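# Lay four long profiles flat in the cart

## Task

Put all four long profiles into the cart so each one lies flat on its floor, the profiles next to one another and running along the cart's long direction. Anything already correctly placed must still be correct when you finish. At the end both grippers must be empty and withdrawn from the cart, the robot must be touching nothing, and it must stand upright: falling over or finishing tilted means failure.

## Robot and tools

ROBOT. A Rainbow Robotics RB-Y1: a base on two drive wheels plus rear casters (it turns and drives forward or back, never sideways), a leg and torso with four joints (squat, shift, pitch, yaw), two seven-joint arms each ending in a parallel gripper, and a head with pan and tilt. The base is 0.58 m wide, extends 0.10 m in front of the wheel axle and 0.57 m behind it, and sweeps a 0.58 m radius when spinning in place. Cameras: head_camera (896x504), left_wrist_camera and right_wrist_camera (644x364). The wrist camera housings stick out sideways and can strike things.

FRAMES. Base frame: origin on the floor halfway between the drive wheels, x forward, y to the left, z up, in metres. The left_hand and right_hand lines give the point between that gripper's pads in this frame; the fingers extend along the hand's -z axis and close along its x axis. Printed hand positions can be off, more so when stretched or loaded. base_odometry is relative to where the base started, with heading in rad (positive = left, -3.142 to 3.142); it only counts wheel rotation, so slips and bumps corrupt it.

move. One action per call. Action keys: base, joints, target, min_time_s, contact_limits. Allowed mixes: base and/or joints (optionally with min_time_s or contact_limits); target alone or with min_time_s; contact_limits alone. No keys at all just reports state and pictures. Unknown keys make the call invalid; out-of-range values get it refused.
- base: a single velocity command {"x_m_s", "turn_rad_s", "for_s"}, not a destination. x_m_s is forward speed in m/s (magnitude 0.005 to 0.4, or 0; negative backs up). turn_rad_s is yaw rate in rad/s, positive turns left (magnitude 0.02 to 1.509, or 0). for_s is duration, 0.1 to 5 s. Omitted speeds are 0. Acceleration is 0.4 m/s^2 (turns 0.5 rad/s^2), so travel is roughly speed times for_s and the base coasts up to 1 s (turns 3.1 s) afterwards. If |x_m_s| + 0.27*|turn_rad_s| exceeds 0.4, both are scaled down. The base does not halt at obstacles.
- joints: one flat object covering both arms, torso and head, keyed by joint name; each value is an absolute target (rad; grippers in metres of opening). Key ranges: torso_squat_rad 0 to 1.2 (larger lowers chest), torso_shift_rad -0.3 to 0.6 (positive hips forward), torso_pitch_rad -0.2 to 1.4 (positive leans forward), torso_yaw_rad -1.5 to 1.5 (positive left; raise both arms outward 0.2 rad first). Combined torso limits: squat+shift <= 1.52; squat-shift+pitch <= 1.57; shift+0.5pitch-0.4squat <= 0.7; shift+0.3pitch-0.5squat <= 0.39. Shoulder pitch -2.356 to 2.356 (negative raises the arm forward); left_shoulder_roll_rad 0 to 3.141 and right_shoulder_roll_rad -3.141 to 0 (away from the body is outward); shoulder yaw -2.094 to 2.094; elbow -2.617 to 0.01 (negative bends); forearm roll -3.141 to 3.141; wrist pitch -1.57 to 1.919; hand roll -2.705 to 2.705; left_gripper_m and right_gripper_m 0 to 0.1; head_pan_rad -0.523 to 0.523; head_tilt_rad -0.35 to 1.57 (positive looks down).
- target: an absolute pose for one hand: side ("left" or "right"), x, y, z in metres in the base frame (-3 to 3), and quat_wxyz as four numbers in the same convention the hand lines print. It becomes one set of joint angles, so the hand swings along an arc; break long moves into steps. Poses are checked only against the robot's body. A target cannot start while another motion is running.
- min_time_s: 0.1 to 8 s, the shortest duration for arm, head and torso motions.
- contact_limits: per-gripper current cap in mA, 200 to 672.5, lasting until changed; starts at 672.5. Lower caps soften the grip.
- cameras: list of camera names, "all", or [] for none. blocking: true (default) waits for rest; false returns in about 0.5 s while motion continues.
To grip, command an opening at least 0.005 m narrower than the part.

RESULTS. Status words: "done"; "reached" (within 10 mm and 2 degrees) or "short"; "refused" with a reason (later calls in that reply are skipped); "off_target" (may still push); "time_out", "contact_stop" (torso), "limit_stop_at_<name>" (a self-collision guard); "not_followed" or "joint command not followed" (arm check blocked it); "torque_fault"; "limit_stop_at_motor_heat". An unplanned stop keeps the reply's later move, wait and finished_scene calls from running. on_its_own lists things the robot did uncommanded. Also reported: lidar_m (12 sectors of 30 degrees, first straight ahead, counter-clockwise), motor_effort of the wheels (a high reading at rest means pushing something), wheel_motors_off, joint and external torques, wrist force and torque, motor temperatures.

OTHER TOOLS. wait {seconds 0 to 10, cameras}: lets time pass. stop {cameras}: brakes all running motions. zoom_image {camera, region [x0, y0, x1, y1] in pixels, at most 504x504}: enlarges part of the latest picture. finished_scene {scene}: the current scene's number; irreversible, and a random tug or push may occur at any time.

AVOID. Arms colliding with or pressing on each other (can end the scene); joint torque reaching load limits (elbow 32.4, wrist joints 22.5, shoulders 63 N m), which freezes everything for 10 s; overheating from long holds or stretched arms; loads over 3 kg per arm or far ahead of the wheels, and hard stops while driving forward, which can tip the robot; driving or bending the torso into furniture; dropping or releasing moving parts, slamming, and hard pushes.

Each tool is called after "Request:" by a JSON object that holds its "api" and its "payload", one argument or row to a line.

## Session

Request:
{"api": "move", "payload": {

}}

Scene clock: 0.00 s.
Joint torques (N m): no reading
External joint torques (N m): no reading
Motor temperatures (°C): left_arm=[35 33 34 36 43 38 45] | right_arm=[38 41 34 41 42 41 38]
Wrist force (N): no reading
Wrist torque (N m): no reading
Wrist force, peak (N): no reading
base_odometry: x=+0.000 y=+0.000 heading=+0.000
lidar_m: 0.71 1.05 1.21 4.24 1.53 1.10 1.05 1.10 1.50 4.03 1.01 0.74
base_status: not commanded
joint_positions: torso_squat_rad=+0.350 torso_shift_rad=+0.000 torso_pitch_rad=+0.000 torso_yaw_rad=+0.000 left_shoulder_pitch_rad=+0.020 left_shoulder_roll_rad=+0.015 left_shoulder_yaw_rad=-0.005 left_elbow_rad=-0.192 left_forearm_roll_rad=-0.008 left_wrist_pitch_rad=-0.045 left_hand_roll_rad=+0.025 left_gripper_m=+0.101 right_shoulder_pitch_rad=-0.036 right_shoulder_roll_rad=-0.016 right_shoulder_yaw_rad=+0.004 right_elbow_rad=-0.198 right_forearm_roll_rad=-0.043 right_wrist_pitch_rad=-0.006 right_hand_roll_rad=+0.044 right_gripper_m=+0.100 head_pan_rad=+0.000 head_tilt_rad=+0.400
joint_status: not commanded
wheel_motors_off: 0
motor_effort: left_wheel=+1 right_wheel=+1
chest: x=-0.2280 y=+0.0003 z=+1.2475 quat_wxyz=(+1.000, +0.000, +0.000, +0.000) (m; base frame)
left_hand: x=-0.1388 y=+0.2314 z=+0.5683 quat_wxyz=(+0.994, +0.006, -0.109, +0.008) (m; base frame)
right_hand: x=-0.1043 y=-0.2304 z=+0.5727 quat_wxyz=(+0.993, -0.008, -0.119, +0.009) (m; base frame)
pictures: head_camera, left_wrist_camera, right_wrist_camera

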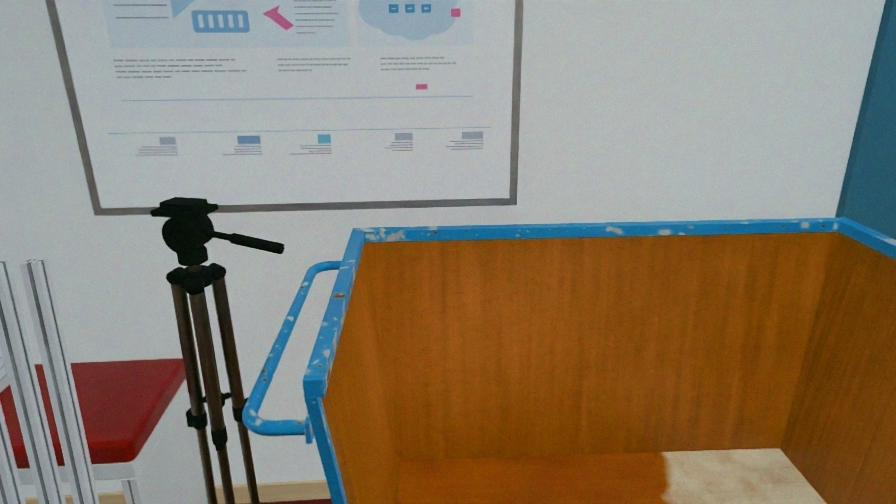

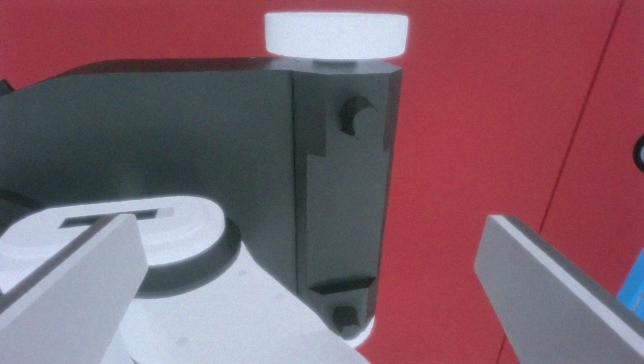

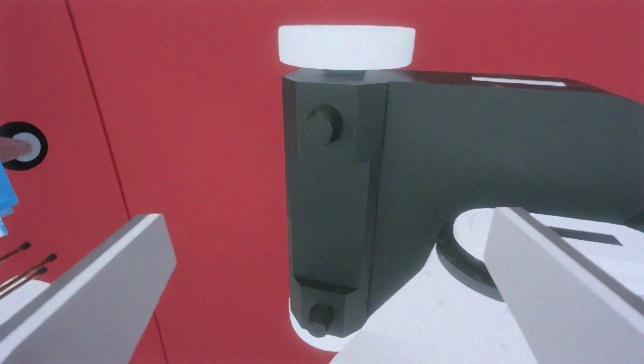

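Request:
{"api": "move", "payload": {
  "joints": {"head_pan_rad":0.523,"head_tilt_rad":0.6},
  "cameras": ["head_camera"]
}}

Request:
{"api": "move", "payload": {
  "joints": {"head_pan_rad":0,"head_tilt_rad":0.9},
  "cameras": ["head_camera"]
}}

Request:
{"api": "move", "payload": {
  "joints": {"head_pan_rad":-0.523,"head_tilt_rad":0.7},
  "cameras": ["head_camera"]
}}

Scene clock: 4.77 s.
Joint torques (N m): left_arm=[-2.19 0.69 -0.55 -0.92 -0.2 -0.6 0.1] | right_arm=[-3.81 -1.12 0.51 -1.85 0.19 -0.74 -0.25]
External joint torques (N m): left_arm=[-0.48 0.18 -0.58 -0.2 -0.2 -0.1 0.11] | right_arm=[-0.69 -0.18 0.53 -0.67 0.13 -0.23 -0.26]
Motor temperatures (°C): left_arm=[35 33 34 36 43 38 45] | right_arm=[38 41 34 40 42 41 38]
Wrist force (N): left_arm=[-2.8 0.5 -8.8] | right_arm=[-6.5 -4.7 -11.7]
Wrist torque (N m): left_arm=[-0.31 -0.38 0.22] | right_arm=[0.08 -0.58 -0.37]
Wrist force, peak (N): left_arm=[-3.0 0.8 -9.2] | right_arm=[-6.8 -4.6 -12.0]
move: done
base_odometry: x=+0.000 y=+0.000 heading=+0.000
lidar_m: 0.71 1.05 1.20 4.23 1.53 1.10 1.05 1.10 1.49 4.03 1.00 0.74
base_status: not commanded
joint_positions: torso_squat_rad=+0.350 torso_shift_rad=+0.000 torso_pitch_rad=+0.000 torso_yaw_rad=+0.000 left_shoulder_pitch_rad=+0.020 left_shoulder_roll_rad=+0.015 left_shoulder_yaw_rad=-0.005 left_elbow_rad=-0.192 left_forearm_roll_rad=-0.008 left_wrist_pitch_rad=-0.045 left_hand_roll_rad=+0.025 left_gripper_m=+0.101 right_shoulder_pitch_rad=-0.036 right_shoulder_roll_rad=-0.016 right_shoulder_yaw_rad=+0.004 right_elbow_rad=-0.198 right_forearm_roll_rad=-0.043 right_wrist_pitch_rad=-0.006 right_hand_roll_rad=+0.044 right_gripper_m=+0.100 head_pan_rad=+0.523 head_tilt_rad=+0.600
joint_status: all done
wheel_motors_off: 0
motor_effort: left_wheel=+0(1) right_wheel=-1(3)
chest: x=-0.2280 y=+0.0003 z=+1.2475 quat_wxyz=(+1.000, +0.000, +0.000, +0.000) (m; base frame)
left_hand: x=-0.1388 y=+0.2314 z=+0.5683 quat_wxyz=(+0.994, +0.006, -0.109, +0.008) (m; base frame)
right_hand: x=-0.1043 y=-0.2304 z=+0.5727 quat_wxyz=(+0.993, -0.008, -0.119, +0.009) (m; base frame)
pictures: head_camera
camera_calibration:
head_camera: T_world_to_cam=[[0.446538, -0.894764, 0.00129462, 0.09603], [-0.468758, -0.235168, -0.851447, 1.19284], [0.762149, 0.379596, -0.524439, 0.857183], [0, 0, 0, 1]] pos_world=[-0.137027, 0.04106, 1.46506]

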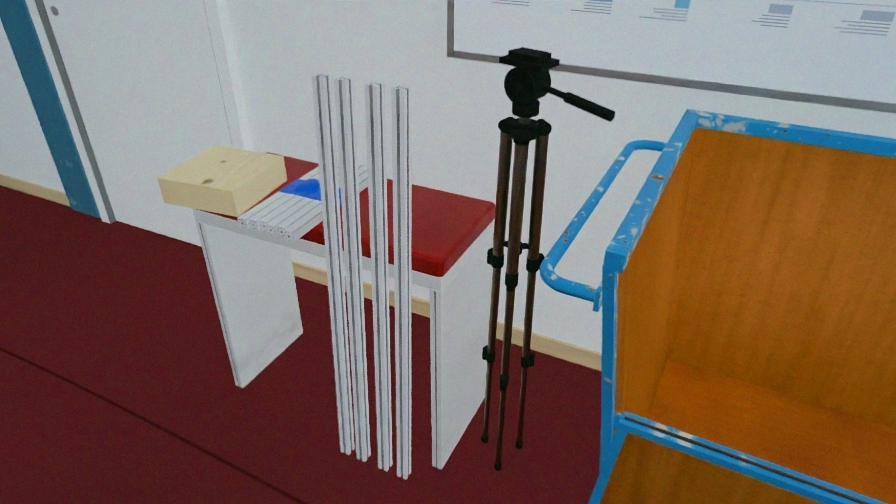

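Scene clock: 5.77 s.
Joint torques (N m): left_arm=[-1.15 0.69 -0.51 -1.18 0.04 -0.62 0.21] | right_arm=[-3.03 -0.81 -0.04 -1.74 0.27 -0.65 -0.28]
External joint torques (N m): left_arm=[0.56 0.18 -0.54 -0.46 0.04 -0.12 0.22] | right_arm=[0.09 0.13 -0.01 -0.56 0.22 -0.14 -0.3]
Motor temperatures (°C): left_arm=[35 33 34 36 43 38 45] | right_arm=[38 41 34 40 42 41 38]
Wrist force (N): left_arm=[-2.3 0.1 -8.8] | right_arm=[-6.6 -4.5 -11.9]
Wrist torque (N m): left_arm=[-0.27 -0.31 0.20] | right_arm=[0.06 -0.58 -0.36]
Wrist force, peak (N): left_arm=[-2.5 0.6 -9.2] | right_arm=[-6.8 -4.7 -11.9]
move: done
base_odometry: x=+0.000 y=+0.000 heading=+0.000
lidar_m: 0.71 1.05 1.21 4.25 1.53 1.10 1.05 1.09 1.50 4.04 1.01 0.74
base_status: not commanded
joint_positions: torso_squat_rad=+0.350 torso_shift_rad=+0.000 torso_pitch_rad=+0.000 torso_yaw_rad=+0.000 left_shoulder_pitch_rad=+0.020 left_shoulder_roll_rad=+0.015 left_shoulder_yaw_rad=-0.005 left_elbow_rad=-0.192 left_forearm_roll_rad=-0.008 left_wrist_pitch_rad=-0.045 left_hand_roll_rad=+0.025 left_gripper_m=+0.101 right_shoulder_pitch_rad=-0.036 right_shoulder_roll_rad=-0.016 right_shoulder_yaw_rad=+0.004 right_elbow_rad=-0.198 right_forearm_roll_rad=-0.043 right_wrist_pitch_rad=-0.006 right_hand_roll_rad=+0.044 right_gripper_m=+0.100 head_pan_rad=+0.000 head_tilt_rad=+0.900
joint_status: all done
wheel_motors_off: 0
motor_effort: left_wheel=+0(1) right_wheel=-1(3)
chest: x=-0.2280 y=+0.0003 z=+1.2475 quat_wxyz=(+1.000, +0.000, +0.000, +0.000) (m; base frame)
left_hand: x=-0.1388 y=+0.2314 z=+0.5683 quat_wxyz=(+0.994, +0.006, -0.109, +0.008) (m; base frame)
right_hand: x=-0.1043 y=-0.2304 z=+0.5727 quat_wxyz=(+0.993, -0.008, -0.119, +0.009) (m; base frame)
pictures: head_camera
camera_calibration:
head_camera: T_world_to_cam=[[-0.05674, -0.998209, 0.0189629, -0.033171], [-0.75155, 0.0302008, -0.658984, 0.855864], [0.657231, -0.0516423, -0.751918, 1.16506], [0, 0, 0, 1]] pos_world=[-0.124372, 0.00120706, 1.44066]

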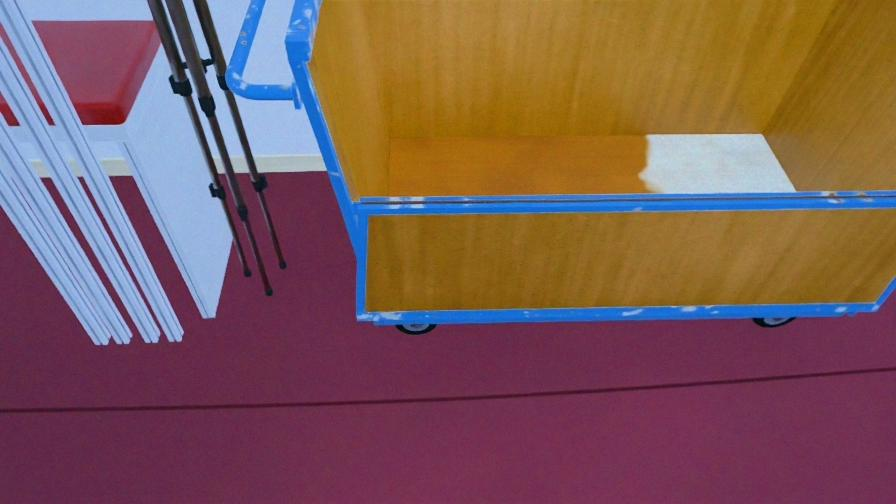

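Scene clock: 6.77 s.
Joint torques (N m): left_arm=[-2.1 1.07 0 -1.12 -0.07 -0.38 0.23] | right_arm=[-3.66 -0.26 0.11 -1.8 0.18 -0.61 -0.23]
External joint torques (N m): left_arm=[-0.4 0.56 -0.03 -0.4 -0.08 0.11 0.25] | right_arm=[-0.54 0.68 0.13 -0.62 0.12 -0.1 -0.24]
Motor temperatures (°C): left_arm=[35 33 34 36 43 38 45] | right_arm=[38 41 34 40 42 41 38]
Wrist force (N): left_arm=[-2.5 0.3 -8.7] | right_arm=[-6.5 -4.7 -11.8]
Wrist torque (N m): left_arm=[-0.29 -0.32 0.21] | right_arm=[0.07 -0.57 -0.34]
Wrist force, peak (N): left_arm=[-2.6 0.4 -9.3] | right_arm=[-6.6 -4.8 -12.1]
move: done
base_odometry: x=+0.000 y=+0.000 heading=+0.000
lidar_m: 0.72 1.05 1.19 4.23 1.53 1.11 1.05 1.10 1.50 4.03 1.00 0.75
base_status: not commanded
joint_positions: torso_squat_rad=+0.350 torso_shift_rad=+0.000 torso_pitch_rad=+0.000 torso_yaw_rad=+0.000 left_shoulder_pitch_rad=+0.020 left_shoulder_roll_rad=+0.015 left_shoulder_yaw_rad=-0.005 left_elbow_rad=-0.192 left_forearm_roll_rad=-0.008 left_wrist_pitch_rad=-0.045 left_hand_roll_rad=+0.025 left_gripper_m=+0.101 right_shoulder_pitch_rad=-0.036 right_shoulder_roll_rad=-0.016 right_shoulder_yaw_rad=+0.004 right_elbow_rad=-0.198 right_forearm_roll_rad=-0.043 right_wrist_pitch_rad=-0.006 right_hand_roll_rad=+0.044 right_gripper_m=+0.100 head_pan_rad=-0.523 head_tilt_rad=+0.700
joint_status: all done
wheel_motors_off: 0
motor_effort: left_wheel=+1(1) right_wheel=-1(2)
chest: x=-0.2280 y=+0.0003 z=+1.2475 quat_wxyz=(+1.000, +0.000, +0.000, +0.000) (m; base frame)
left_hand: x=-0.1388 y=+0.2314 z=+0.5683 quat_wxyz=(+0.994, +0.006, -0.109, +0.008) (m; base frame)
right_hand: x=-0.1043 y=-0.2304 z=+0.5727 quat_wxyz=(+0.993, -0.008, -0.119, +0.009) (m; base frame)
pictures: head_camera
camera_calibration:
head_camera: T_world_to_cam=[[-0.549899, -0.8352, 0.00720036, -0.117809], [-0.509386, 0.328525, -0.79536, 1.10302], [0.661919, -0.441035, -0.606095, 0.955122], [0, 0, 0, 1]] pos_world=[-0.135133, -0.0395222, 1.45704]

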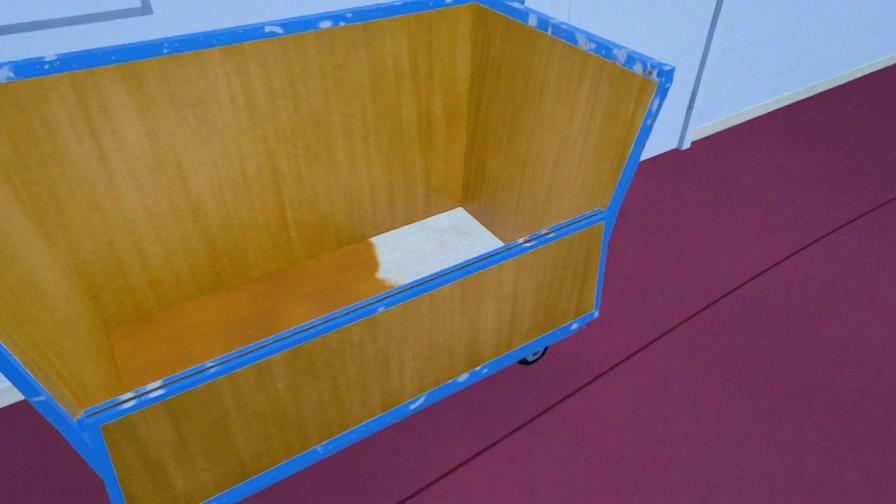

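Request:
{"api": "move", "payload": {
  "joints": {"head_pan_rad":0.523,"head_tilt_rad":0.6},
  "cameras": ["head_camera"]
}}

Request:
{"api": "zoom_image", "payload": {
  "camera": "head_camera",
  "region": [160, 60, 520, 260]
}}

Request:
{"api": "zoom_image", "payload": {
  "camera": "head_camera",
  "region": [300, 240, 620, 500]
}}

Scene clock: 34.73 s.
Joint torques (N m): left_arm=[-1.68 0.77 -0.36 -0.91 -0.29 -0.31 0.06] | right_arm=[-3.7 -0.39 0.09 -1.69 0.14 -0.53 -0.14]
External joint torques (N m): left_arm=[0.03 0.26 -0.39 -0.19 -0.3 0.18 0.07] | right_arm=[-0.57 0.55 0.12 -0.51 0.09 -0.02 -0.15]
Motor temperatures (°C): left_arm=[35 33 34 36 43 38 45] | right_arm=[38 41 34 40 42 41 38]
Wrist force (N): left_arm=[-2.6 0.7 -8.7] | right_arm=[-6.6 -4.6 -11.7]
Wrist torque (N m): left_arm=[-0.35 -0.31 0.18] | right_arm=[0.06 -0.57 -0.35]
Wrist force, peak (N): left_arm=[-2.6 0.7 -9.1] | right_arm=[-6.6 -4.8 -12.1]
move: done
base_odometry: x=+0.000 y=+0.000 heading=+0.000
lidar_m: 0.71 1.05 1.20 4.24 1.52 1.12 1.04 1.09 1.49 4.04 1.01 0.74
base_status: not commanded
joint_positions: torso_squat_rad=+0.350 torso_shift_rad=+0.000 torso_pitch_rad=+0.000 torso_yaw_rad=+0.000 left_shoulder_pitch_rad=+0.020 left_shoulder_roll_rad=+0.015 left_shoulder_yaw_rad=-0.005 left_elbow_rad=-0.192 left_forearm_roll_rad=-0.008 left_wrist_pitch_rad=-0.045 left_hand_roll_rad=+0.025 left_gripper_m=+0.101 right_shoulder_pitch_rad=-0.036 right_shoulder_roll_rad=-0.016 right_shoulder_yaw_rad=+0.004 right_elbow_rad=-0.198 right_forearm_roll_rad=-0.043 right_wrist_pitch_rad=-0.006 right_hand_roll_rad=+0.044 right_gripper_m=+0.100 head_pan_rad=+0.523 head_tilt_rad=+0.600
joint_status: all done
wheel_motors_off: 0
motor_effort: left_wheel=+1(1) right_wheel=+0(3)
chest: x=-0.2280 y=+0.0003 z=+1.2475 quat_wxyz=(+1.000, +0.000, +0.000, +0.000) (m; base frame)
left_hand: x=-0.1388 y=+0.2314 z=+0.5683 quat_wxyz=(+0.994, +0.006, -0.109, +0.008) (m; base frame)
right_hand: x=-0.1043 y=-0.2304 z=+0.5727 quat_wxyz=(+0.993, -0.008, -0.119, +0.009) (m; base frame)
pictures: head_camera
camera_calibration:
head_camera: T_world_to_cam=[[0.446537, -0.894764, 0.00129783, 0.0960251], [-0.468798, -0.235191, -0.851419, 1.19279], [0.762124, 0.379581, -0.524485, 0.857245], [0, 0, 0, 1]] pos_world=[-0.137026, 0.0410604, 1.46506]

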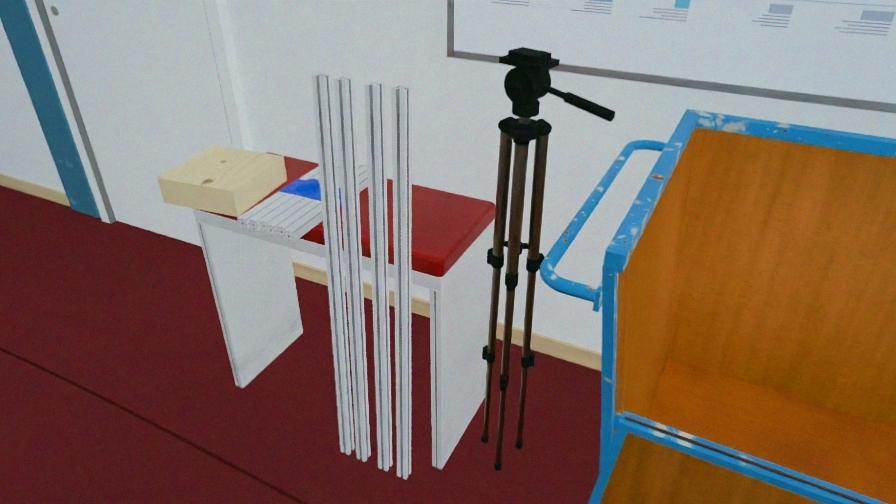

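Scaled by 1.400 from the camera's 896x504 image, which has a finer 1280x720 frame.

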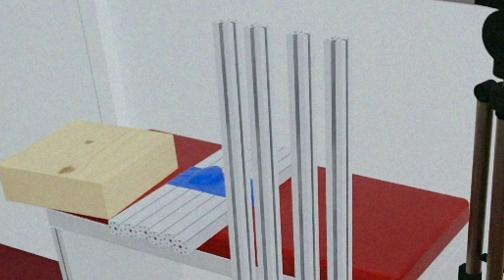

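Scaled by 1.575 from the camera's 896x504 image, which has a finer 1280x720 frame.

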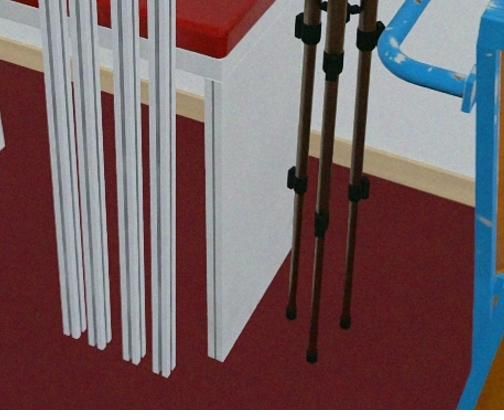

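Request:
{"api": "move", "payload": {
  "base": {"turn_rad_s":0.6,"for_s":2.6167},
  "cameras": []
}}

Request:
{"api": "move", "payload": {
  "base": {"x_m_s":0.3,"for_s":2.8333},
  "joints": {"head_pan_rad":-0.523,"head_tilt_rad":0.7},
  "cameras": ["head_camera"]
}}

Request:
{"api": "move", "payload": {
  "base": {"turn_rad_s":-0.6,"for_s":2.6167},
  "joints": {"head_pan_rad":0,"head_tilt_rad":0.7},
  "cameras": ["head_camera"]
}}

Scene clock: 75.87 s.
Joint torques (N m): left_arm=[-1.41 0.59 -0.46 -0.98 -0.12 -0.44 0.26] | right_arm=[-3.5 -0.81 -0.08 -1.89 0.19 -0.47 -0.11]
External joint torques (N m): left_arm=[0.3 0.07 -0.5 -0.26 -0.12 0.05 0.28] | right_arm=[-0.38 0.13 -0.05 -0.71 0.13 0.04 -0.12]
Motor temperatures (°C): left_arm=[35 33 34 36 43 38 45] | right_arm=[37 40 34 40 42 41 38]
Wrist force (N): left_arm=[-2.5 0.6 -8.7] | right_arm=[-6.4 -4.8 -11.7]
Wrist torque (N m): left_arm=[-0.32 -0.32 0.17] | right_arm=[0.10 -0.57 -0.36]
Wrist force, peak (N): left_arm=[-2.7 0.7 -9.2] | right_arm=[-6.7 -4.8 -12.0]
move: done
base_odometry: x=+0.000 y=+0.000 heading=+1.579
lidar_m: 4.03 1.49 1.10 1.07 1.11 1.52 4.14 0.99 0.74 0.72 1.05 1.21
base_status: done (sent for 2.63 of 2.63 s)
joint_positions: torso_squat_rad=+0.350 torso_shift_rad=+0.000 torso_pitch_rad=+0.000 torso_yaw_rad=+0.000 left_shoulder_pitch_rad=+0.020 left_shoulder_roll_rad=+0.015 left_shoulder_yaw_rad=-0.005 left_elbow_rad=-0.192 left_forearm_roll_rad=-0.008 left_wrist_pitch_rad=-0.045 left_hand_roll_rad=+0.025 left_gripper_m=+0.101 right_shoulder_pitch_rad=-0.036 right_shoulder_roll_rad=-0.016 right_shoulder_yaw_rad=+0.004 right_elbow_rad=-0.198 right_forearm_roll_rad=-0.043 right_wrist_pitch_rad=-0.006 right_hand_roll_rad=+0.044 right_gripper_m=+0.100 head_pan_rad=+0.523 head_tilt_rad=+0.600
joint_status: not commanded
wheel_motors_off: 0
motor_effort: left_wheel=+5(50) right_wheel=+16(53)
chest: x=-0.2280 y=+0.0003 z=+1.2475 quat_wxyz=(+1.000, +0.000, +0.000, +0.000) (m; base frame)
left_hand: x=-0.1388 y=+0.2314 z=+0.5683 quat_wxyz=(+0.994, +0.006, -0.109, +0.008) (m; base frame)
right_hand: x=-0.1043 y=-0.2304 z=+0.5727 quat_wxyz=(+0.993, -0.008, -0.119, +0.009) (m; base frame)
pictures: none
No camera images: "cameras" was empty.

Scene clock: 79.90 s.
Joint torques (N m): left_arm=[-1.59 0.74 -0.22 -0.85 -0.17 -0.23 0.11] | right_arm=[-2.9 -0.96 0.63 -1.48 0.22 -0.63 -0.29]
External joint torques (N m): left_arm=[0.12 0.23 -0.26 -0.13 -0.18 0.26 0.12] | right_arm=[0.23 -0.02 0.65 -0.3 0.16 -0.12 -0.3]
Motor temperatures (°C): left_arm=[35 33 34 36 43 38 45] | right_arm=[37 40 34 40 42 41 38]
Wrist force (N): left_arm=[-2.6 0.6 -8.6] | right_arm=[-6.6 -4.6 -11.6]
Wrist torque (N m): left_arm=[-0.32 -0.35 0.18] | right_arm=[0.07 -0.58 -0.36]
Wrist force, peak (N): left_arm=[-2.7 0.3 -9.1] | right_arm=[-6.7 -4.9 -12.0]
move: done
base_odometry: x=-0.008 y=+0.850 heading=+1.580
lidar_m: 4.00 1.49 1.09 1.06 1.10 1.51 4.14 1.03 0.94 0.85 1.02 2.16
base_status: done (sent for 2.83 of 2.83 s)
joint_positions: torso_squat_rad=+0.350 torso_shift_rad=+0.000 torso_pitch_rad=+0.000 torso_yaw_rad=+0.000 left_shoulder_pitch_rad=+0.020 left_shoulder_roll_rad=+0.015 left_shoulder_yaw_rad=-0.005 left_elbow_rad=-0.192 left_forearm_roll_rad=-0.008 left_wrist_pitch_rad=-0.045 left_hand_roll_rad=+0.025 left_gripper_m=+0.101 right_shoulder_pitch_rad=-0.036 right_shoulder_roll_rad=-0.016 right_shoulder_yaw_rad=+0.004 right_elbow_rad=-0.198 right_forearm_roll_rad=-0.043 right_wrist_pitch_rad=-0.006 right_hand_roll_rad=+0.044 right_gripper_m=+0.100 head_pan_rad=-0.523 head_tilt_rad=+0.700
joint_status: all done
wheel_motors_off: 0
motor_effort: left_wheel=+11(52) right_wheel=-12(51)
chest: x=-0.2280 y=+0.0003 z=+1.2475 quat_wxyz=(+1.000, +0.000, +0.000, +0.000) (m; base frame)
left_hand: x=-0.1387 y=+0.2314 z=+0.5683 quat_wxyz=(+0.994, +0.006, -0.109, +0.008) (m; base frame)
right_hand: x=-0.1042 y=-0.2304 z=+0.5727 quat_wxyz=(+0.993, -0.008, -0.119, +0.009) (m; base frame)
pictures: head_camera
camera_calibration:
head_camera: T_world_to_cam=[[-0.549898, -0.835201, 0.007236, -0.117827], [-0.509402, 0.3285, -0.79536, 1.10304], [0.661908, -0.441053, -0.606094, 0.95509], [0, 0, 0, 1]] pos_world=[-0.135083, -0.0395146, 1.45704]

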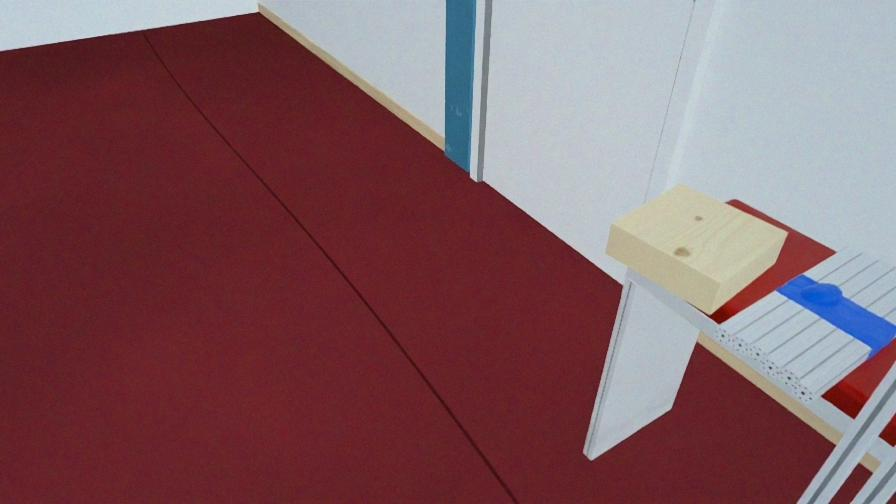

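Scene clock: 84.10 s.
Joint torques (N m): left_arm=[-1.55 0.35 -0.04 -0.87 -0.16 -0.25 0.11] | right_arm=[-3.61 -0.49 0.24 -1.67 0.07 -0.75 -0.19]
External joint torques (N m): left_arm=[0.16 -0.16 -0.08 -0.16 -0.16 0.24 0.13] | right_arm=[-0.48 0.45 0.27 -0.49 0.01 -0.24 -0.2]
Motor temperatures (°C): left_arm=[35 33 34 36 43 38 45] | right_arm=[37 40 34 40 42 41 38]
Wrist force (N): left_arm=[-2.4 0.4 -8.8] | right_arm=[-6.4 -4.7 -11.6]
Wrist torque (N m): left_arm=[-0.30 -0.32 0.18] | right_arm=[0.08 -0.56 -0.37]
Wrist force, peak (N): left_arm=[-2.6 0.6 -9.2] | right_arm=[-6.9 -4.8 -11.9]
move: done
base_odometry: x=-0.008 y=+0.850 heading=+0.001
lidar_m: 0.85 1.02 2.14 4.20 1.52 1.10 1.04 1.08 1.48 4.02 1.05 0.95
base_status: done (sent for 2.63 of 2.63 s)
joint_positions: torso_squat_rad=+0.350 torso_shift_rad=+0.000 torso_pitch_rad=+0.000 torso_yaw_rad=+0.000 left_shoulder_pitch_rad=+0.020 left_shoulder_roll_rad=+0.015 left_shoulder_yaw_rad=-0.005 left_elbow_rad=-0.192 left_forearm_roll_rad=-0.008 left_wrist_pitch_rad=-0.045 left_hand_roll_rad=+0.025 left_gripper_m=+0.101 right_shoulder_pitch_rad=-0.036 right_shoulder_roll_rad=-0.016 right_shoulder_yaw_rad=+0.004 right_elbow_rad=-0.198 right_forearm_roll_rad=-0.043 right_wrist_pitch_rad=-0.006 right_hand_roll_rad=+0.044 right_gripper_m=+0.100 head_pan_rad=+0.000 head_tilt_rad=+0.700
joint_status: all done
wheel_motors_off: 0
motor_effort: left_wheel=+19(41) right_wheel=+4(51)
chest: x=-0.2280 y=+0.0003 z=+1.2475 quat_wxyz=(+1.000, +0.000, +0.000, +0.000) (m; base frame)
left_hand: x=-0.1388 y=+0.2314 z=+0.5683 quat_wxyz=(+0.994, +0.006, -0.109, +0.008) (m; base frame)
right_hand: x=-0.1042 y=-0.2304 z=+0.5727 quat_wxyz=(+0.993, -0.008, -0.119, +0.009) (m; base frame)
pictures: head_camera
camera_calibration:
head_camera: T_world_to_cam=[[-0.0592652, -0.998215, 0.00733467, -0.0168489], [-0.605699, 0.0301187, -0.795124, 1.08301], [0.793484, -0.0515658, -0.606403, 0.982456], [0, 0, 0, 1]] pos_world=[-0.124586, 0.00122357, 1.45701]

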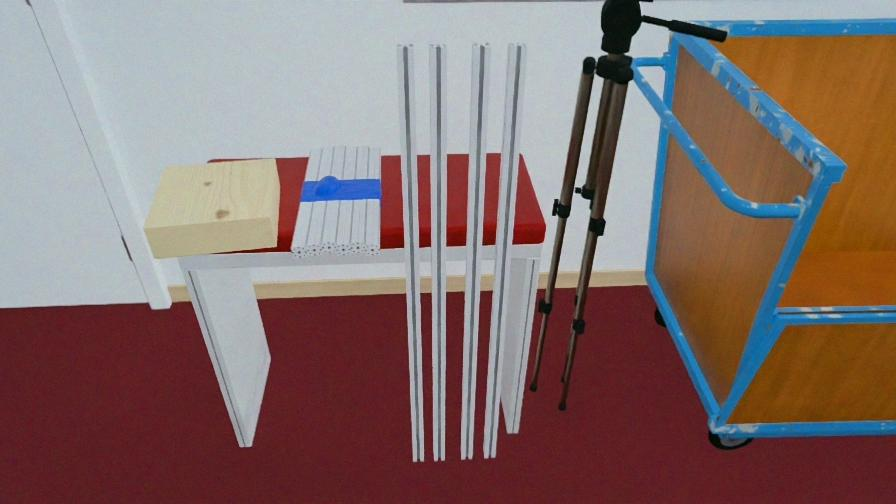

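Request:
{"api": "move", "payload": {
  "joints": {"torso_squat_rad":0.7,"torso_pitch_rad":0.5,"right_shoulder_pitch_rad":0.2,"right_shoulder_roll_rad":-0.15,"right_elbow_rad":-1.8,"left_shoulder_roll_rad":0.15,"left_elbow_rad":-1.8,"left_shoulder_pitch_rad":0.2,"head_tilt_rad":0.4},
  "cameras": []
}}

Request:
{"api": "move", "payload": {
  "target": {"side":"right","x":0.4,"y":-0.187,"z":0.55,"quat_wxyz":[0.5,-0.5,-0.5,0.5]}
}}

Scene clock: 93.97 s.
Joint torques (N m): left_arm=[2.8 3.63 0.83 -8.85 0.04 -1.69 0.23] | right_arm=[2.56 -4.18 -1.71 -10.19 0.4 -1.86 -0.04]
External joint torques (N m): left_arm=[1.17 1.19 -0.96 -0.48 0 0.02 0.28] | right_arm=[0.2 -1.21 0.38 -1.67 0.19 -0.12 -0.08]
Motor temperatures (°C): left_arm=[35 33 34 36 43 38 45] | right_arm=[37 40 34 40 42 41 38]
Wrist force (N): left_arm=[-6.9 -1.0 -5.2] | right_arm=[-10.3 -2.9 -9.0]
Wrist torque (N m): left_arm=[-0.12 -0.53 0.26] | right_arm=[-0.11 -0.77 -0.36]
Wrist force, peak (N): left_arm=[-4.4 1.3 -8.4] | right_arm=[-7.8 -4.7 -12.2]
move: done
base_odometry: x=-0.008 y=+0.850 heading=+0.001
lidar_m: 0.84 1.01 2.14 4.19 1.52 1.11 1.04 1.08 1.47 4.03 1.05 0.95
base_status: not commanded
joint_positions: torso_squat_rad=+0.700 torso_shift_rad=+0.000 torso_pitch_rad=+0.500 torso_yaw_rad=+0.000 left_shoulder_pitch_rad=+0.200 left_shoulder_roll_rad=+0.150 left_shoulder_yaw_rad=-0.005 left_elbow_rad=-1.800 left_forearm_roll_rad=-0.008 left_wrist_pitch_rad=-0.045 left_hand_roll_rad=+0.025 left_gripper_m=+0.101 right_shoulder_pitch_rad=+0.200 right_shoulder_roll_rad=-0.150 right_shoulder_yaw_rad=+0.004 right_elbow_rad=-1.800 right_forearm_roll_rad=-0.043 right_wrist_pitch_rad=-0.006 right_hand_roll_rad=+0.044 right_gripper_m=+0.100 head_pan_rad=+0.000 head_tilt_rad=+0.400
joint_status: all done
wheel_motors_off: 0
motor_effort: left_wheel=+19(23) right_wheel=+3(9)
chest: x=-0.0796 y=+0.0003 z=+1.0874 quat_wxyz=(+0.969, +0.000, +0.247, +0.000) (m; base frame)
left_hand: x=+0.2330 y=+0.2787 z=+0.6935 quat_wxyz=(+0.837, +0.047, -0.543, -0.052) (m; base frame)
right_hand: x=+0.2294 y=-0.2805 z=+0.6861 quat_wxyz=(+0.847, -0.054, -0.526, +0.058) (m; base frame)
pictures: none
No camera images: "cameras" was empty.

Scene clock: 96.40 s.
Joint torques (N m): left_arm=[1.97 3.28 1.36 -8.85 -0.11 -1.94 0.18] | right_arm=[-12.4 -2.44 0.39 -5.99 0.11 -1.68 -0.54]
External joint torques (N m): left_arm=[0.35 0.84 -0.43 -0.49 -0.15 -0.23 0.23] | right_arm=[0.49 0.22 -0.36 -0.83 0.04 -0.07 -0.54]
Motor temperatures (°C): left_arm=[35 33 34 36 43 38 45] | right_arm=[37 40 34 40 42 41 38]
Wrist force (N): left_arm=[-6.6 -0.8 -5.0] | right_arm=[-4.5 0.5 -9.3]
Wrist torque (N m): left_arm=[-0.14 -0.49 0.26] | right_arm=[-0.29 -0.40 -0.36]
Wrist force, peak (N): left_arm=[-6.9 -1.2 -5.5] | right_arm=[-10.3 -3.3 -9.0]
move: short
base_odometry: x=-0.008 y=+0.850 heading=+0.001
lidar_m: 0.84 1.02 2.13 4.19 1.50 1.11 1.04 1.09 1.48 4.01 1.04 0.94
base_status: not commanded
joint_positions: torso_squat_rad=+0.700 torso_shift_rad=+0.000 torso_pitch_rad=+0.500 torso_yaw_rad=+0.000 left_shoulder_pitch_rad=+0.200 left_shoulder_roll_rad=+0.150 left_shoulder_yaw_rad=-0.005 left_elbow_rad=-1.800 left_forearm_roll_rad=-0.008 left_wrist_pitch_rad=-0.045 left_hand_roll_rad=+0.025 left_gripper_m=+0.101 right_shoulder_pitch_rad=-0.928 right_shoulder_roll_rad=-0.042 right_shoulder_yaw_rad=-0.596 right_elbow_rad=-0.267 right_forearm_roll_rad=+0.422 right_wrist_pitch_rad=-0.317 right_hand_roll_rad=+1.493 right_gripper_m=+0.100 head_pan_rad=+0.000 head_tilt_rad=+0.400
joint_status: all done
wheel_motors_off: 0
motor_effort: left_wheel=+20(20) right_wheel=+3(7)
chest: x=-0.0796 y=+0.0003 z=+1.0874 quat_wxyz=(+0.969, +0.000, +0.247, +0.000) (m; base frame)
left_hand: x=+0.2330 y=+0.2787 z=+0.6935 quat_wxyz=(+0.837, +0.047, -0.543, -0.052) (m; base frame)
right_hand: x=+0.3993 y=-0.1870 z=+0.5515 quat_wxyz=(+0.622, -0.313, -0.329, +0.638) (m; base frame)
right_hand_status: short (checked arc, as near as the solve gets, planned for 1.9 s): 2 mm and 36.1 deg off. The place is met; only the turn is off.
pictures: head_camera, left_wrist_camera, right_wrist_camera
camera_calibration:
head_camera: T_world_to_cam=[[-0.0564518, -0.998226, 0.0189107, -0.0157141], [-0.751599, 0.0300215, -0.658936, 0.908823], [0.6572, -0.0514114, -0.751961, 0.859638], [0, 0, 0, 1]] pos_world=[0.11723, 0.00122473, 1.24557]
left_wrist_camera: T_world_to_cam=[[0.373903, -0.117, 0.920058, -0.693214], [-0.46549, -0.881693, 0.0770494, 0.332665], [0.802194, -0.457087, -0.38413, 0.28573], [0, 0, 0, 1]] pos_world=[0.184836, 0.342806, 0.721923]
right_wrist_camera: T_world_to_cam=[[0.026547, -0.999239, -0.0285683, -0.180074], [-0.889185, -0.0105453, -0.457426, 0.635571], [0.456777, 0.0375457, -0.888789, 0.388911], [0, 0, 0, 1]] pos_world=[0.392275, -0.187836, 0.631242]

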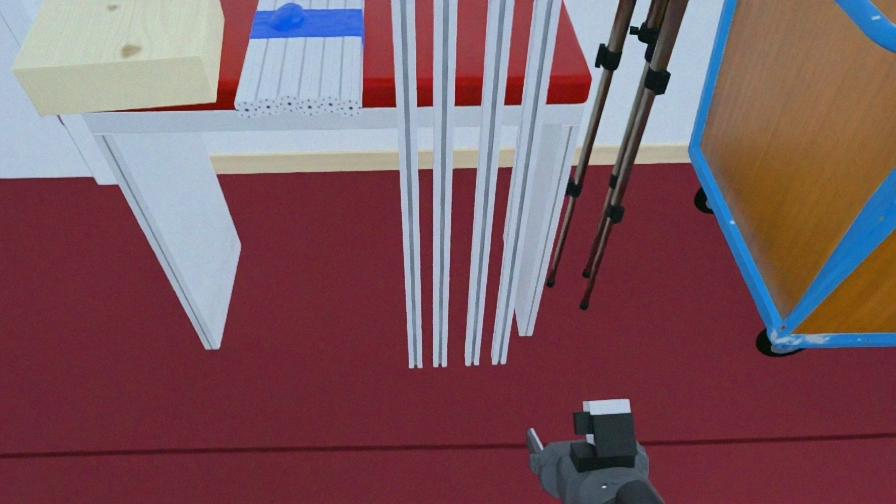

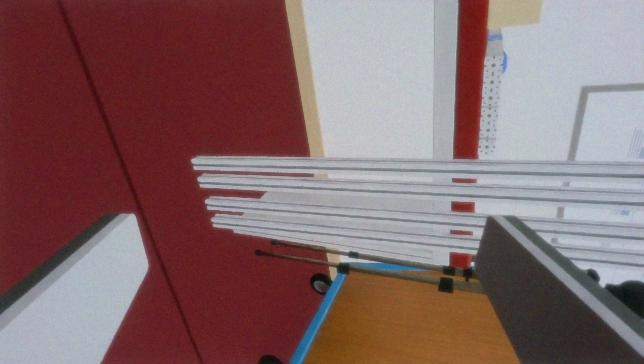

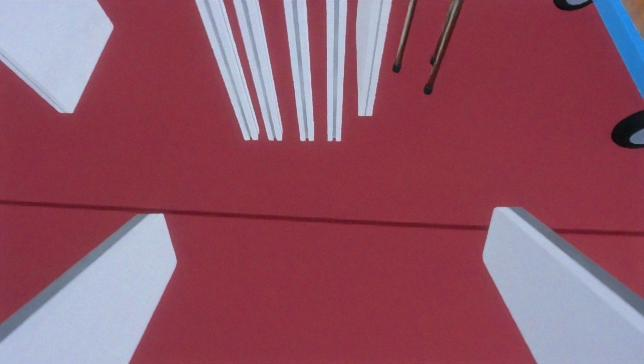

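Request:
{"api": "move", "payload": {
  "joints": {"torso_squat_rad":1.05,"torso_pitch_rad":0.5},
  "cameras": []
}}

Request:
{"api": "move", "payload": {
  "target": {"side":"right","x":0.42,"y":-0.187,"z":0.55,"quat_wxyz":[0.5,-0.5,-0.5,0.5]}
}}

Scene clock: 101.70 s.
Joint torques (N m): left_arm=[2.46 3.43 1.39 -8.64 -0.04 -1.92 0.04] | right_arm=[-12.93 -2.36 0.53 -6.02 0.05 -1.71 -0.45]
External joint torques (N m): left_arm=[0.83 0.99 -0.4 -0.27 -0.09 -0.21 0.08] | right_arm=[-0.04 0.3 -0.22 -0.86 -0.02 -0.09 -0.44]
Motor temperatures (°C): left_arm=[35 33 34 36 43 38 45] | right_arm=[38 40 34 40 42 41 38]
Wrist force (N): left_arm=[-7.2 -0.8 -5.4] | right_arm=[-4.6 0.5 -9.0]
Wrist torque (N m): left_arm=[-0.19 -0.63 0.31] | right_arm=[-0.25 -0.42 -0.35]
Wrist force, peak (N): left_arm=[-7.2 -1.1 -5.6] | right_arm=[-4.6 1.0 -9.3]
move: done
base_odometry: x=-0.008 y=+0.850 heading=+0.001
lidar_m: 0.85 1.02 2.13 4.19 1.50 1.09 1.04 1.09 1.48 4.01 1.04 0.95
base_status: not commanded
joint_positions: torso_squat_rad=+1.050 torso_shift_rad=+0.000 torso_pitch_rad=+0.500 torso_yaw_rad=+0.000 left_shoulder_pitch_rad=+0.200 left_shoulder_roll_rad=+0.150 left_shoulder_yaw_rad=-0.005 left_elbow_rad=-1.800 left_forearm_roll_rad=-0.008 left_wrist_pitch_rad=-0.045 left_hand_roll_rad=+0.025 left_gripper_m=+0.101 right_shoulder_pitch_rad=-0.928 right_shoulder_roll_rad=-0.042 right_shoulder_yaw_rad=-0.596 right_elbow_rad=-0.267 right_forearm_roll_rad=+0.422 right_wrist_pitch_rad=-0.317 right_hand_roll_rad=+1.493 right_gripper_m=+0.100 head_pan_rad=+0.000 head_tilt_rad=+0.400
joint_status: all done
wheel_motors_off: 0
motor_effort: left_wheel=+19(21) right_wheel=+3(6)
chest: x=-0.0797 y=+0.0003 z=+0.9004 quat_wxyz=(+0.969, +0.000, +0.247, +0.000) (m; base frame)
left_hand: x=+0.2330 y=+0.2787 z=+0.5065 quat_wxyz=(+0.837, +0.047, -0.543, -0.052) (m; base frame)
right_hand: x=+0.3992 y=-0.1871 z=+0.3644 quat_wxyz=(+0.622, -0.313, -0.329, +0.638) (m; base frame)
pictures: none
No camera images: "cameras" was empty.

Scene clock: 103.27 s.
Joint torques (N m): left_arm=[2.07 3.72 0.89 -8.68 -0.14 -1.68 0.03] | right_arm=[-9.87 0.21 0.6 -10.07 0.46 -2 -0.27]
External joint torques (N m): left_arm=[0.45 1.28 -0.9 -0.32 -0.19 0.03 0.07] | right_arm=[-0.89 0.73 0.21 -1.33 0.16 -0.09 -0.26]
Motor temperatures (°C): left_arm=[35 33 34 37 43 38 45] | right_arm=[38 40 34 41 42 41 38]
Wrist force (N): left_arm=[-6.5 -0.9 -5.2] | right_arm=[-4.4 1.6 -5.5]
Wrist torque (N m): left_arm=[-0.19 -0.57 0.31] | right_arm=[-0.38 -0.47 -0.34]
Wrist force, peak (N): left_arm=[-7.2 -0.8 -5.4] | right_arm=[-4.8 0.7 -9.0]
move: done
base_odometry: x=-0.008 y=+0.850 heading=+0.001
lidar_m: 0.84 1.02 2.13 4.20 1.52 1.11 1.05 1.08 1.49 4.02 1.05 0.95
base_status: not commanded
joint_positions: torso_squat_rad=+1.050 torso_shift_rad=+0.000 torso_pitch_rad=+0.500 torso_yaw_rad=+0.000 left_shoulder_pitch_rad=+0.200 left_shoulder_roll_rad=+0.150 left_shoulder_yaw_rad=-0.005 left_elbow_rad=-1.800 left_forearm_roll_rad=-0.008 left_wrist_pitch_rad=-0.045 left_hand_roll_rad=+0.025 left_gripper_m=+0.101 right_shoulder_pitch_rad=-0.484 right_shoulder_roll_rad=+0.000 right_shoulder_yaw_rad=-0.095 right_elbow_rad=-1.139 right_forearm_roll_rad=-0.117 right_wrist_pitch_rad=-0.485 right_hand_roll_rad=+1.712 right_gripper_m=+0.100 head_pan_rad=+0.000 head_tilt_rad=+0.400
joint_status: all done
wheel_motors_off: 0
motor_effort: left_wheel=+20(20) right_wheel=+2(5)
chest: x=-0.0797 y=+0.0003 z=+0.9004 quat_wxyz=(+0.969, +0.000, +0.247, +0.000) (m; base frame)
left_hand: x=+0.2329 y=+0.2787 z=+0.5065 quat_wxyz=(+0.837, +0.047, -0.543, -0.052) (m; base frame)
right_hand: x=+0.4197 y=-0.1864 z=+0.5498 quat_wxyz=(+0.497, -0.498, -0.504, +0.501) (m; base frame)
right_hand_status: reached (checked arc, planned for 1.2 s): 1 mm and 0.6 deg off.
pictures: head_camera, left_wrist_camera, right_wrist_camera
camera_calibration:
head_camera: T_world_to_cam=[[-0.0564495, -0.998226, 0.0189187, -0.0122024], [-0.751555, 0.0300109, -0.658988, 0.785567], [0.657251, -0.051418, -0.751916, 0.718945], [0, 0, 0, 1]] pos_world=[0.11718, 0.00121033, 1.0585]
left_wrist_camera: T_world_to_cam=[[0.373881, -0.117015, 0.920065, -0.521076], [-0.465488, -0.881696, 0.0770228, 0.347072], [0.802205, -0.457077, -0.384119, 0.21388], [0, 0, 0, 1]] pos_world=[0.184803, 0.342798, 0.534847]
right_wrist_camera: T_world_to_cam=[[0.0157148, -0.999681, -0.0197511, -0.180391], [-0.446999, 0.0106457, -0.894471, 0.711616], [0.894396, 0.0228852, -0.44669, -0.0514337], [0, 0, 0, 1]] pos_world=[0.366929, -0.186732, 0.609982]

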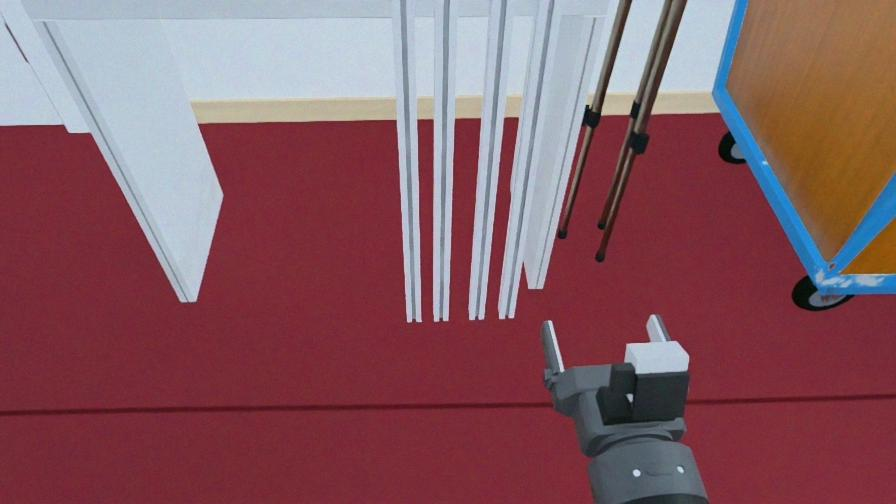

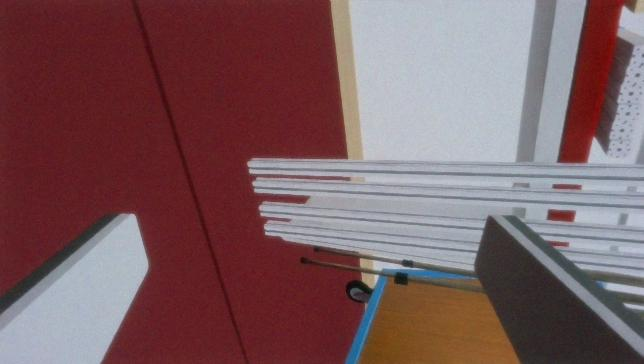

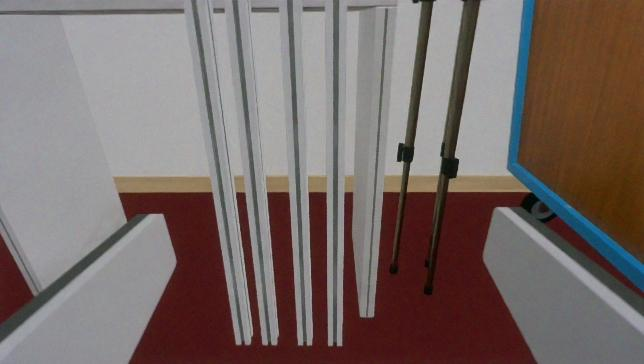

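Request:
{"api": "move", "payload": {
  "base": {"x_m_s":0.2,"for_s":1.75},
  "joints": {"right_gripper_m":0.055}
}}

Scene clock: 110.63 s.
Joint torques (N m): left_arm=[1.29 2.82 0.62 -8.46 0.07 -1.68 0.05] | right_arm=[-8.31 -0.16 0.03 -9.88 0.82 -2.09 -0.2]
External joint torques (N m): left_arm=[-0.34 0.38 -1.18 -0.1 0.03 0.03 0.09] | right_arm=[0.67 0.36 -0.36 -1.14 0.52 -0.18 -0.19]
Motor temperatures (°C): left_arm=[35 33 34 37 43 38 45] | right_arm=[38 40 34 41 42 41 38]
Wrist force (N): left_arm=[-6.7 -0.9 -5.1] | right_arm=[-4.5 1.7 -5.6]
Wrist torque (N m): left_arm=[-0.18 -0.58 0.31] | right_arm=[-0.38 -0.48 -0.34]
Wrist force, peak (N): left_arm=[-7.0 -0.9 -6.1] | right_arm=[-4.7 1.9 -6.0]
move: done
base_odometry: x=+0.345 y=+0.850 heading=+0.001
lidar_m: 0.49 0.72 1.65 4.51 2.02 1.47 1.39 1.45 1.96 1.45 0.80 0.52
base_status: done (sent for 1.77 of 1.77 s)
joint_positions: torso_squat_rad=+1.050 torso_shift_rad=+0.000 torso_pitch_rad=+0.500 torso_yaw_rad=+0.000 left_shoulder_pitch_rad=+0.200 left_shoulder_roll_rad=+0.150 left_shoulder_yaw_rad=-0.005 left_elbow_rad=-1.800 left_forearm_roll_rad=-0.008 left_wrist_pitch_rad=-0.045 left_hand_roll_rad=+0.025 left_gripper_m=+0.101 right_shoulder_pitch_rad=-0.484 right_shoulder_roll_rad=+0.000 right_shoulder_yaw_rad=-0.095 right_elbow_rad=-1.139 right_forearm_roll_rad=-0.117 right_wrist_pitch_rad=-0.485 right_hand_roll_rad=+1.712 right_gripper_m=+0.055 head_pan_rad=+0.000 head_tilt_rad=+0.400
joint_status: all done
wheel_motors_off: 0
motor_effort: left_wheel=-5(49) right_wheel=+5(41)
chest: x=-0.0796 y=+0.0003 z=+0.9003 quat_wxyz=(+0.969, +0.000, +0.247, +0.000) (m; base frame)
left_hand: x=+0.2330 y=+0.2787 z=+0.5064 quat_wxyz=(+0.837, +0.047, -0.543, -0.052) (m; base frame)
right_hand: x=+0.4198 y=-0.1863 z=+0.5499 quat_wxyz=(+0.497, -0.498, -0.504, +0.501) (m; base frame)
pictures: head_camera, left_wrist_camera, right_wrist_camera
camera_calibration:
head_camera: T_world_to_cam=[[-0.0564468, -0.998226, 0.0189262, -0.0122053], [-0.751642, 0.0300108, -0.658888, 0.785501], [0.657151, -0.0514179, -0.752003, 0.718964], [0, 0, 0, 1]] pos_world=[0.117259, 0.00121039, 1.05845]
left_wrist_camera: T_world_to_cam=[[0.373936, -0.117013, 0.920043, -0.521056], [-0.465501, -0.881686, 0.0770603, 0.347064], [0.802173, -0.457097, -0.384164, 0.213868], [0, 0, 0, 1]] pos_world=[0.184841, 0.342789, 0.53481]
right_wrist_camera: T_world_to_cam=[[0.0157865, -0.99968, -0.0197905, -0.180351], [-0.446882, 0.0106519, -0.894529, 0.71168], [0.894454, 0.0229655, -0.446571, -0.0515892], [0, 0, 0, 1]] pos_world=[0.367028, -0.186689, 0.610012]

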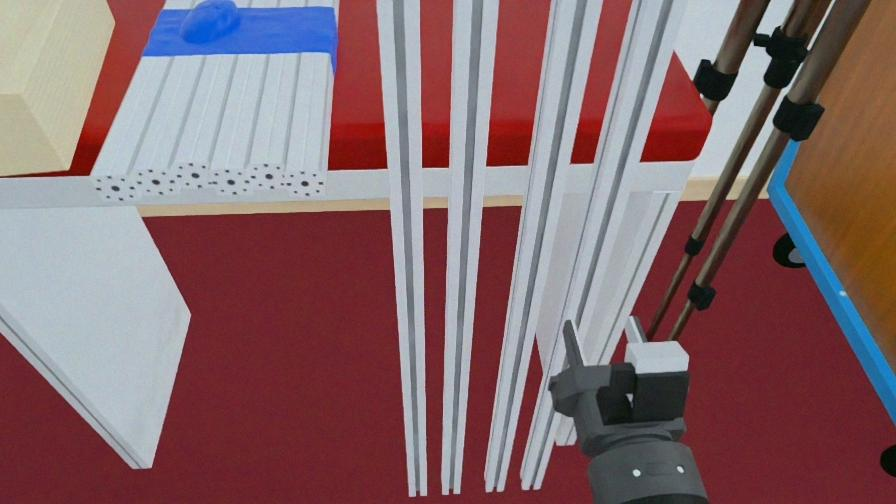

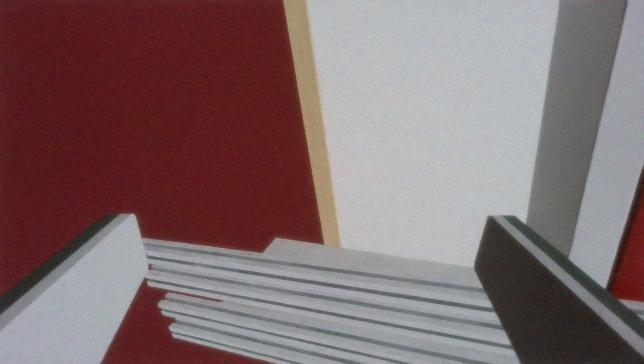

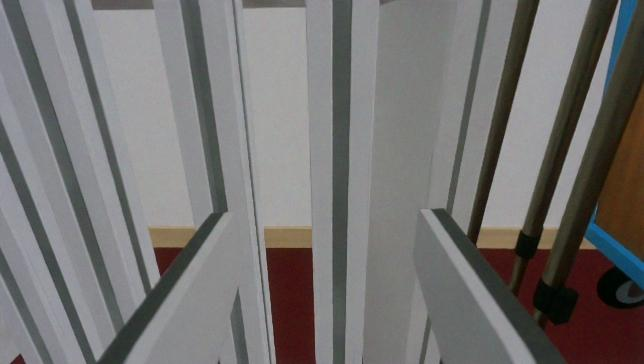

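Request:
{"api": "move", "payload": {
  "target": {"side":"right","x":0.42,"y":-0.199,"z":0.55,"quat_wxyz":[0.5,-0.5,-0.5,0.5]},
  "cameras": []
}}

Request:
{"api": "move", "payload": {
  "base": {"x_m_s":0.1,"for_s":0.8},
  "cameras": ["head_camera","right_wrist_camera"]
}}

Scene clock: 122.00 s.
Joint torques (N m): left_arm=[1.92 2.81 1.33 -8.53 -0.44 -1.83 0.24] | right_arm=[-8.8 -0.72 0.34 -10.21 0.6 -2.05 -0.37]
External joint torques (N m): left_arm=[0.29 0.37 -0.46 -0.17 -0.48 -0.12 0.29] | right_arm=[0.05 0.32 0.16 -1.44 0.32 -0.14 -0.36]
Motor temperatures (°C): left_arm=[35 33 34 37 43 38 45] | right_arm=[38 40 34 41 42 41 38]
Wrist force (N): left_arm=[-6.7 -1.0 -5.3] | right_arm=[-4.4 1.5 -5.7]
Wrist torque (N m): left_arm=[-0.17 -0.60 0.29] | right_arm=[-0.37 -0.47 -0.34]
Wrist force, peak (N): left_arm=[-7.3 -0.9 -5.5] | right_arm=[-6.2 1.6 -5.8]
move: done
base_odometry: x=+0.345 y=+0.850 heading=+0.001
lidar_m: 0.50 0.72 1.67 4.51 2.01 1.48 1.40 1.45 1.96 1.45 0.81 0.50
base_status: not commanded
joint_positions: torso_squat_rad=+1.050 torso_shift_rad=+0.000 torso_pitch_rad=+0.500 torso_yaw_rad=+0.000 left_shoulder_pitch_rad=+0.200 left_shoulder_roll_rad=+0.150 left_shoulder_yaw_rad=-0.005 left_elbow_rad=-1.800 left_forearm_roll_rad=-0.008 left_wrist_pitch_rad=-0.045 left_hand_roll_rad=+0.025 left_gripper_m=+0.101 right_shoulder_pitch_rad=-0.476 right_shoulder_roll_rad=-0.019 right_shoulder_yaw_rad=-0.101 right_elbow_rad=-1.151 right_forearm_roll_rad=-0.123 right_wrist_pitch_rad=-0.475 right_hand_roll_rad=+1.699 right_gripper_m=+0.055 head_pan_rad=+0.000 head_tilt_rad=+0.400
joint_status: all done
wheel_motors_off: 0
motor_effort: left_wheel=-5(6) right_wheel=+8(9)
chest: x=-0.0796 y=+0.0003 z=+0.9003 quat_wxyz=(+0.969, +0.000, +0.247, +0.000) (m; base frame)
left_hand: x=+0.2330 y=+0.2787 z=+0.5064 quat_wxyz=(+0.837, +0.047, -0.543, -0.052) (m; base frame)
right_hand: x=+0.4200 y=-0.1989 z=+0.5501 quat_wxyz=(+0.500, -0.500, -0.500, +0.500) (m; base frame)
right_hand_status: reached (checked arc, planned for 0.2 s): 0 mm and 0.0 deg off.
pictures: none
No camera images: "cameras" was empty.

Scene clock: 123.43 s.
Joint torques (N m): left_arm=[2.33 2.82 0.56 -8.25 -0.3 -1.92 0.07] | right_arm=[-8.83 -0.21 0.37 -9.93 0.48 -2.05 -0.52]
External joint torques (N m): left_arm=[0.7 0.38 -1.24 0.11 -0.34 -0.21 0.11] | right_arm=[0.02 0.84 0.19 -1.16 0.2 -0.13 -0.52]
Motor temperatures (°C): left_arm=[35 33 34 37 43 38 45] | right_arm=[38 40 34 41 42 41 38]
Wrist force (N): left_arm=[-7.0 -0.7 -5.3] | right_arm=[-4.3 1.6 -5.8]
Wrist torque (N m): left_arm=[-0.20 -0.62 0.31] | right_arm=[-0.39 -0.46 -0.35]
Wrist force, peak (N): left_arm=[-7.1 -1.0 -5.3] | right_arm=[-4.7 1.7 -5.9]
move: done
base_odometry: x=+0.425 y=+0.850 heading=+0.000
lidar_m: 0.42 0.66 0.67 4.20 2.13 1.57 1.47 1.53 2.08 1.17 0.77 0.44
base_status: done (sent for 0.8 of 0.8 s)
joint_positions: torso_squat_rad=+1.050 torso_shift_rad=+0.000 torso_pitch_rad=+0.500 torso_yaw_rad=+0.000 left_shoulder_pitch_rad=+0.200 left_shoulder_roll_rad=+0.150 left_shoulder_yaw_rad=-0.005 left_elbow_rad=-1.800 left_forearm_roll_rad=-0.008 left_wrist_pitch_rad=-0.045 left_hand_roll_rad=+0.025 left_gripper_m=+0.101 right_shoulder_pitch_rad=-0.476 right_shoulder_roll_rad=-0.019 right_shoulder_yaw_rad=-0.101 right_elbow_rad=-1.151 right_forearm_roll_rad=-0.123 right_wrist_pitch_rad=-0.475 right_hand_roll_rad=+1.699 right_gripper_m=+0.055 head_pan_rad=+0.000 head_tilt_rad=+0.400
joint_status: not commanded
wheel_motors_off: 0
motor_effort: left_wheel=-8(20) right_wheel=+4(39)
chest: x=-0.0796 y=+0.0003 z=+0.9003 quat_wxyz=(+0.969, +0.000, +0.247, +0.000) (m; base frame)
left_hand: x=+0.2330 y=+0.2787 z=+0.5064 quat_wxyz=(+0.837, +0.047, -0.543, -0.052) (m; base frame)
right_hand: x=+0.4200 y=-0.1989 z=+0.5502 quat_wxyz=(+0.500, -0.500, -0.500, +0.500) (m; base frame)
pictures: head_camera, right_wrist_camera
camera_calibration:
head_camera: T_world_to_cam=[[-0.0564501, -0.998226, 0.0189261, -0.012208], [-0.751643, 0.0300135, -0.658886, 0.785496], [0.657149, -0.0514199, -0.752004, 0.718965], [0, 0, 0, 1]] pos_world=[0.117257, 0.00120723, 1.05845]
right_wrist_camera: T_world_to_cam=[[0.00657928, -0.999819, -0.0178642, -0.190078], [-0.449608, 0.0129993, -0.893131, 0.712976], [0.893202, 0.0139081, -0.449441, -0.051009], [0, 0, 0, 1]] pos_world=[0.367372, -0.198602, 0.61046]

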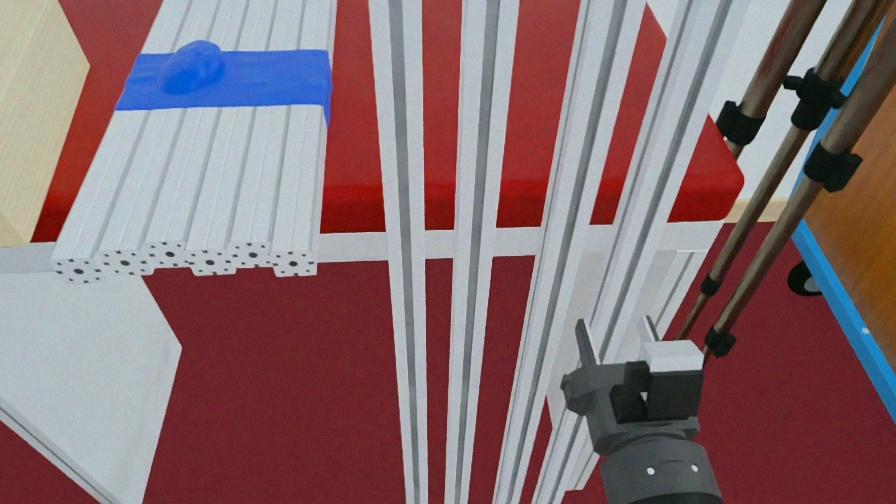

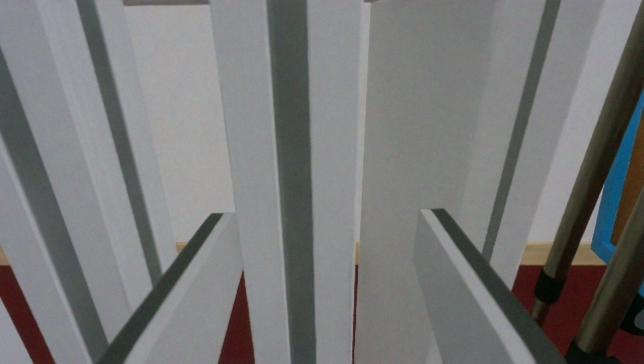

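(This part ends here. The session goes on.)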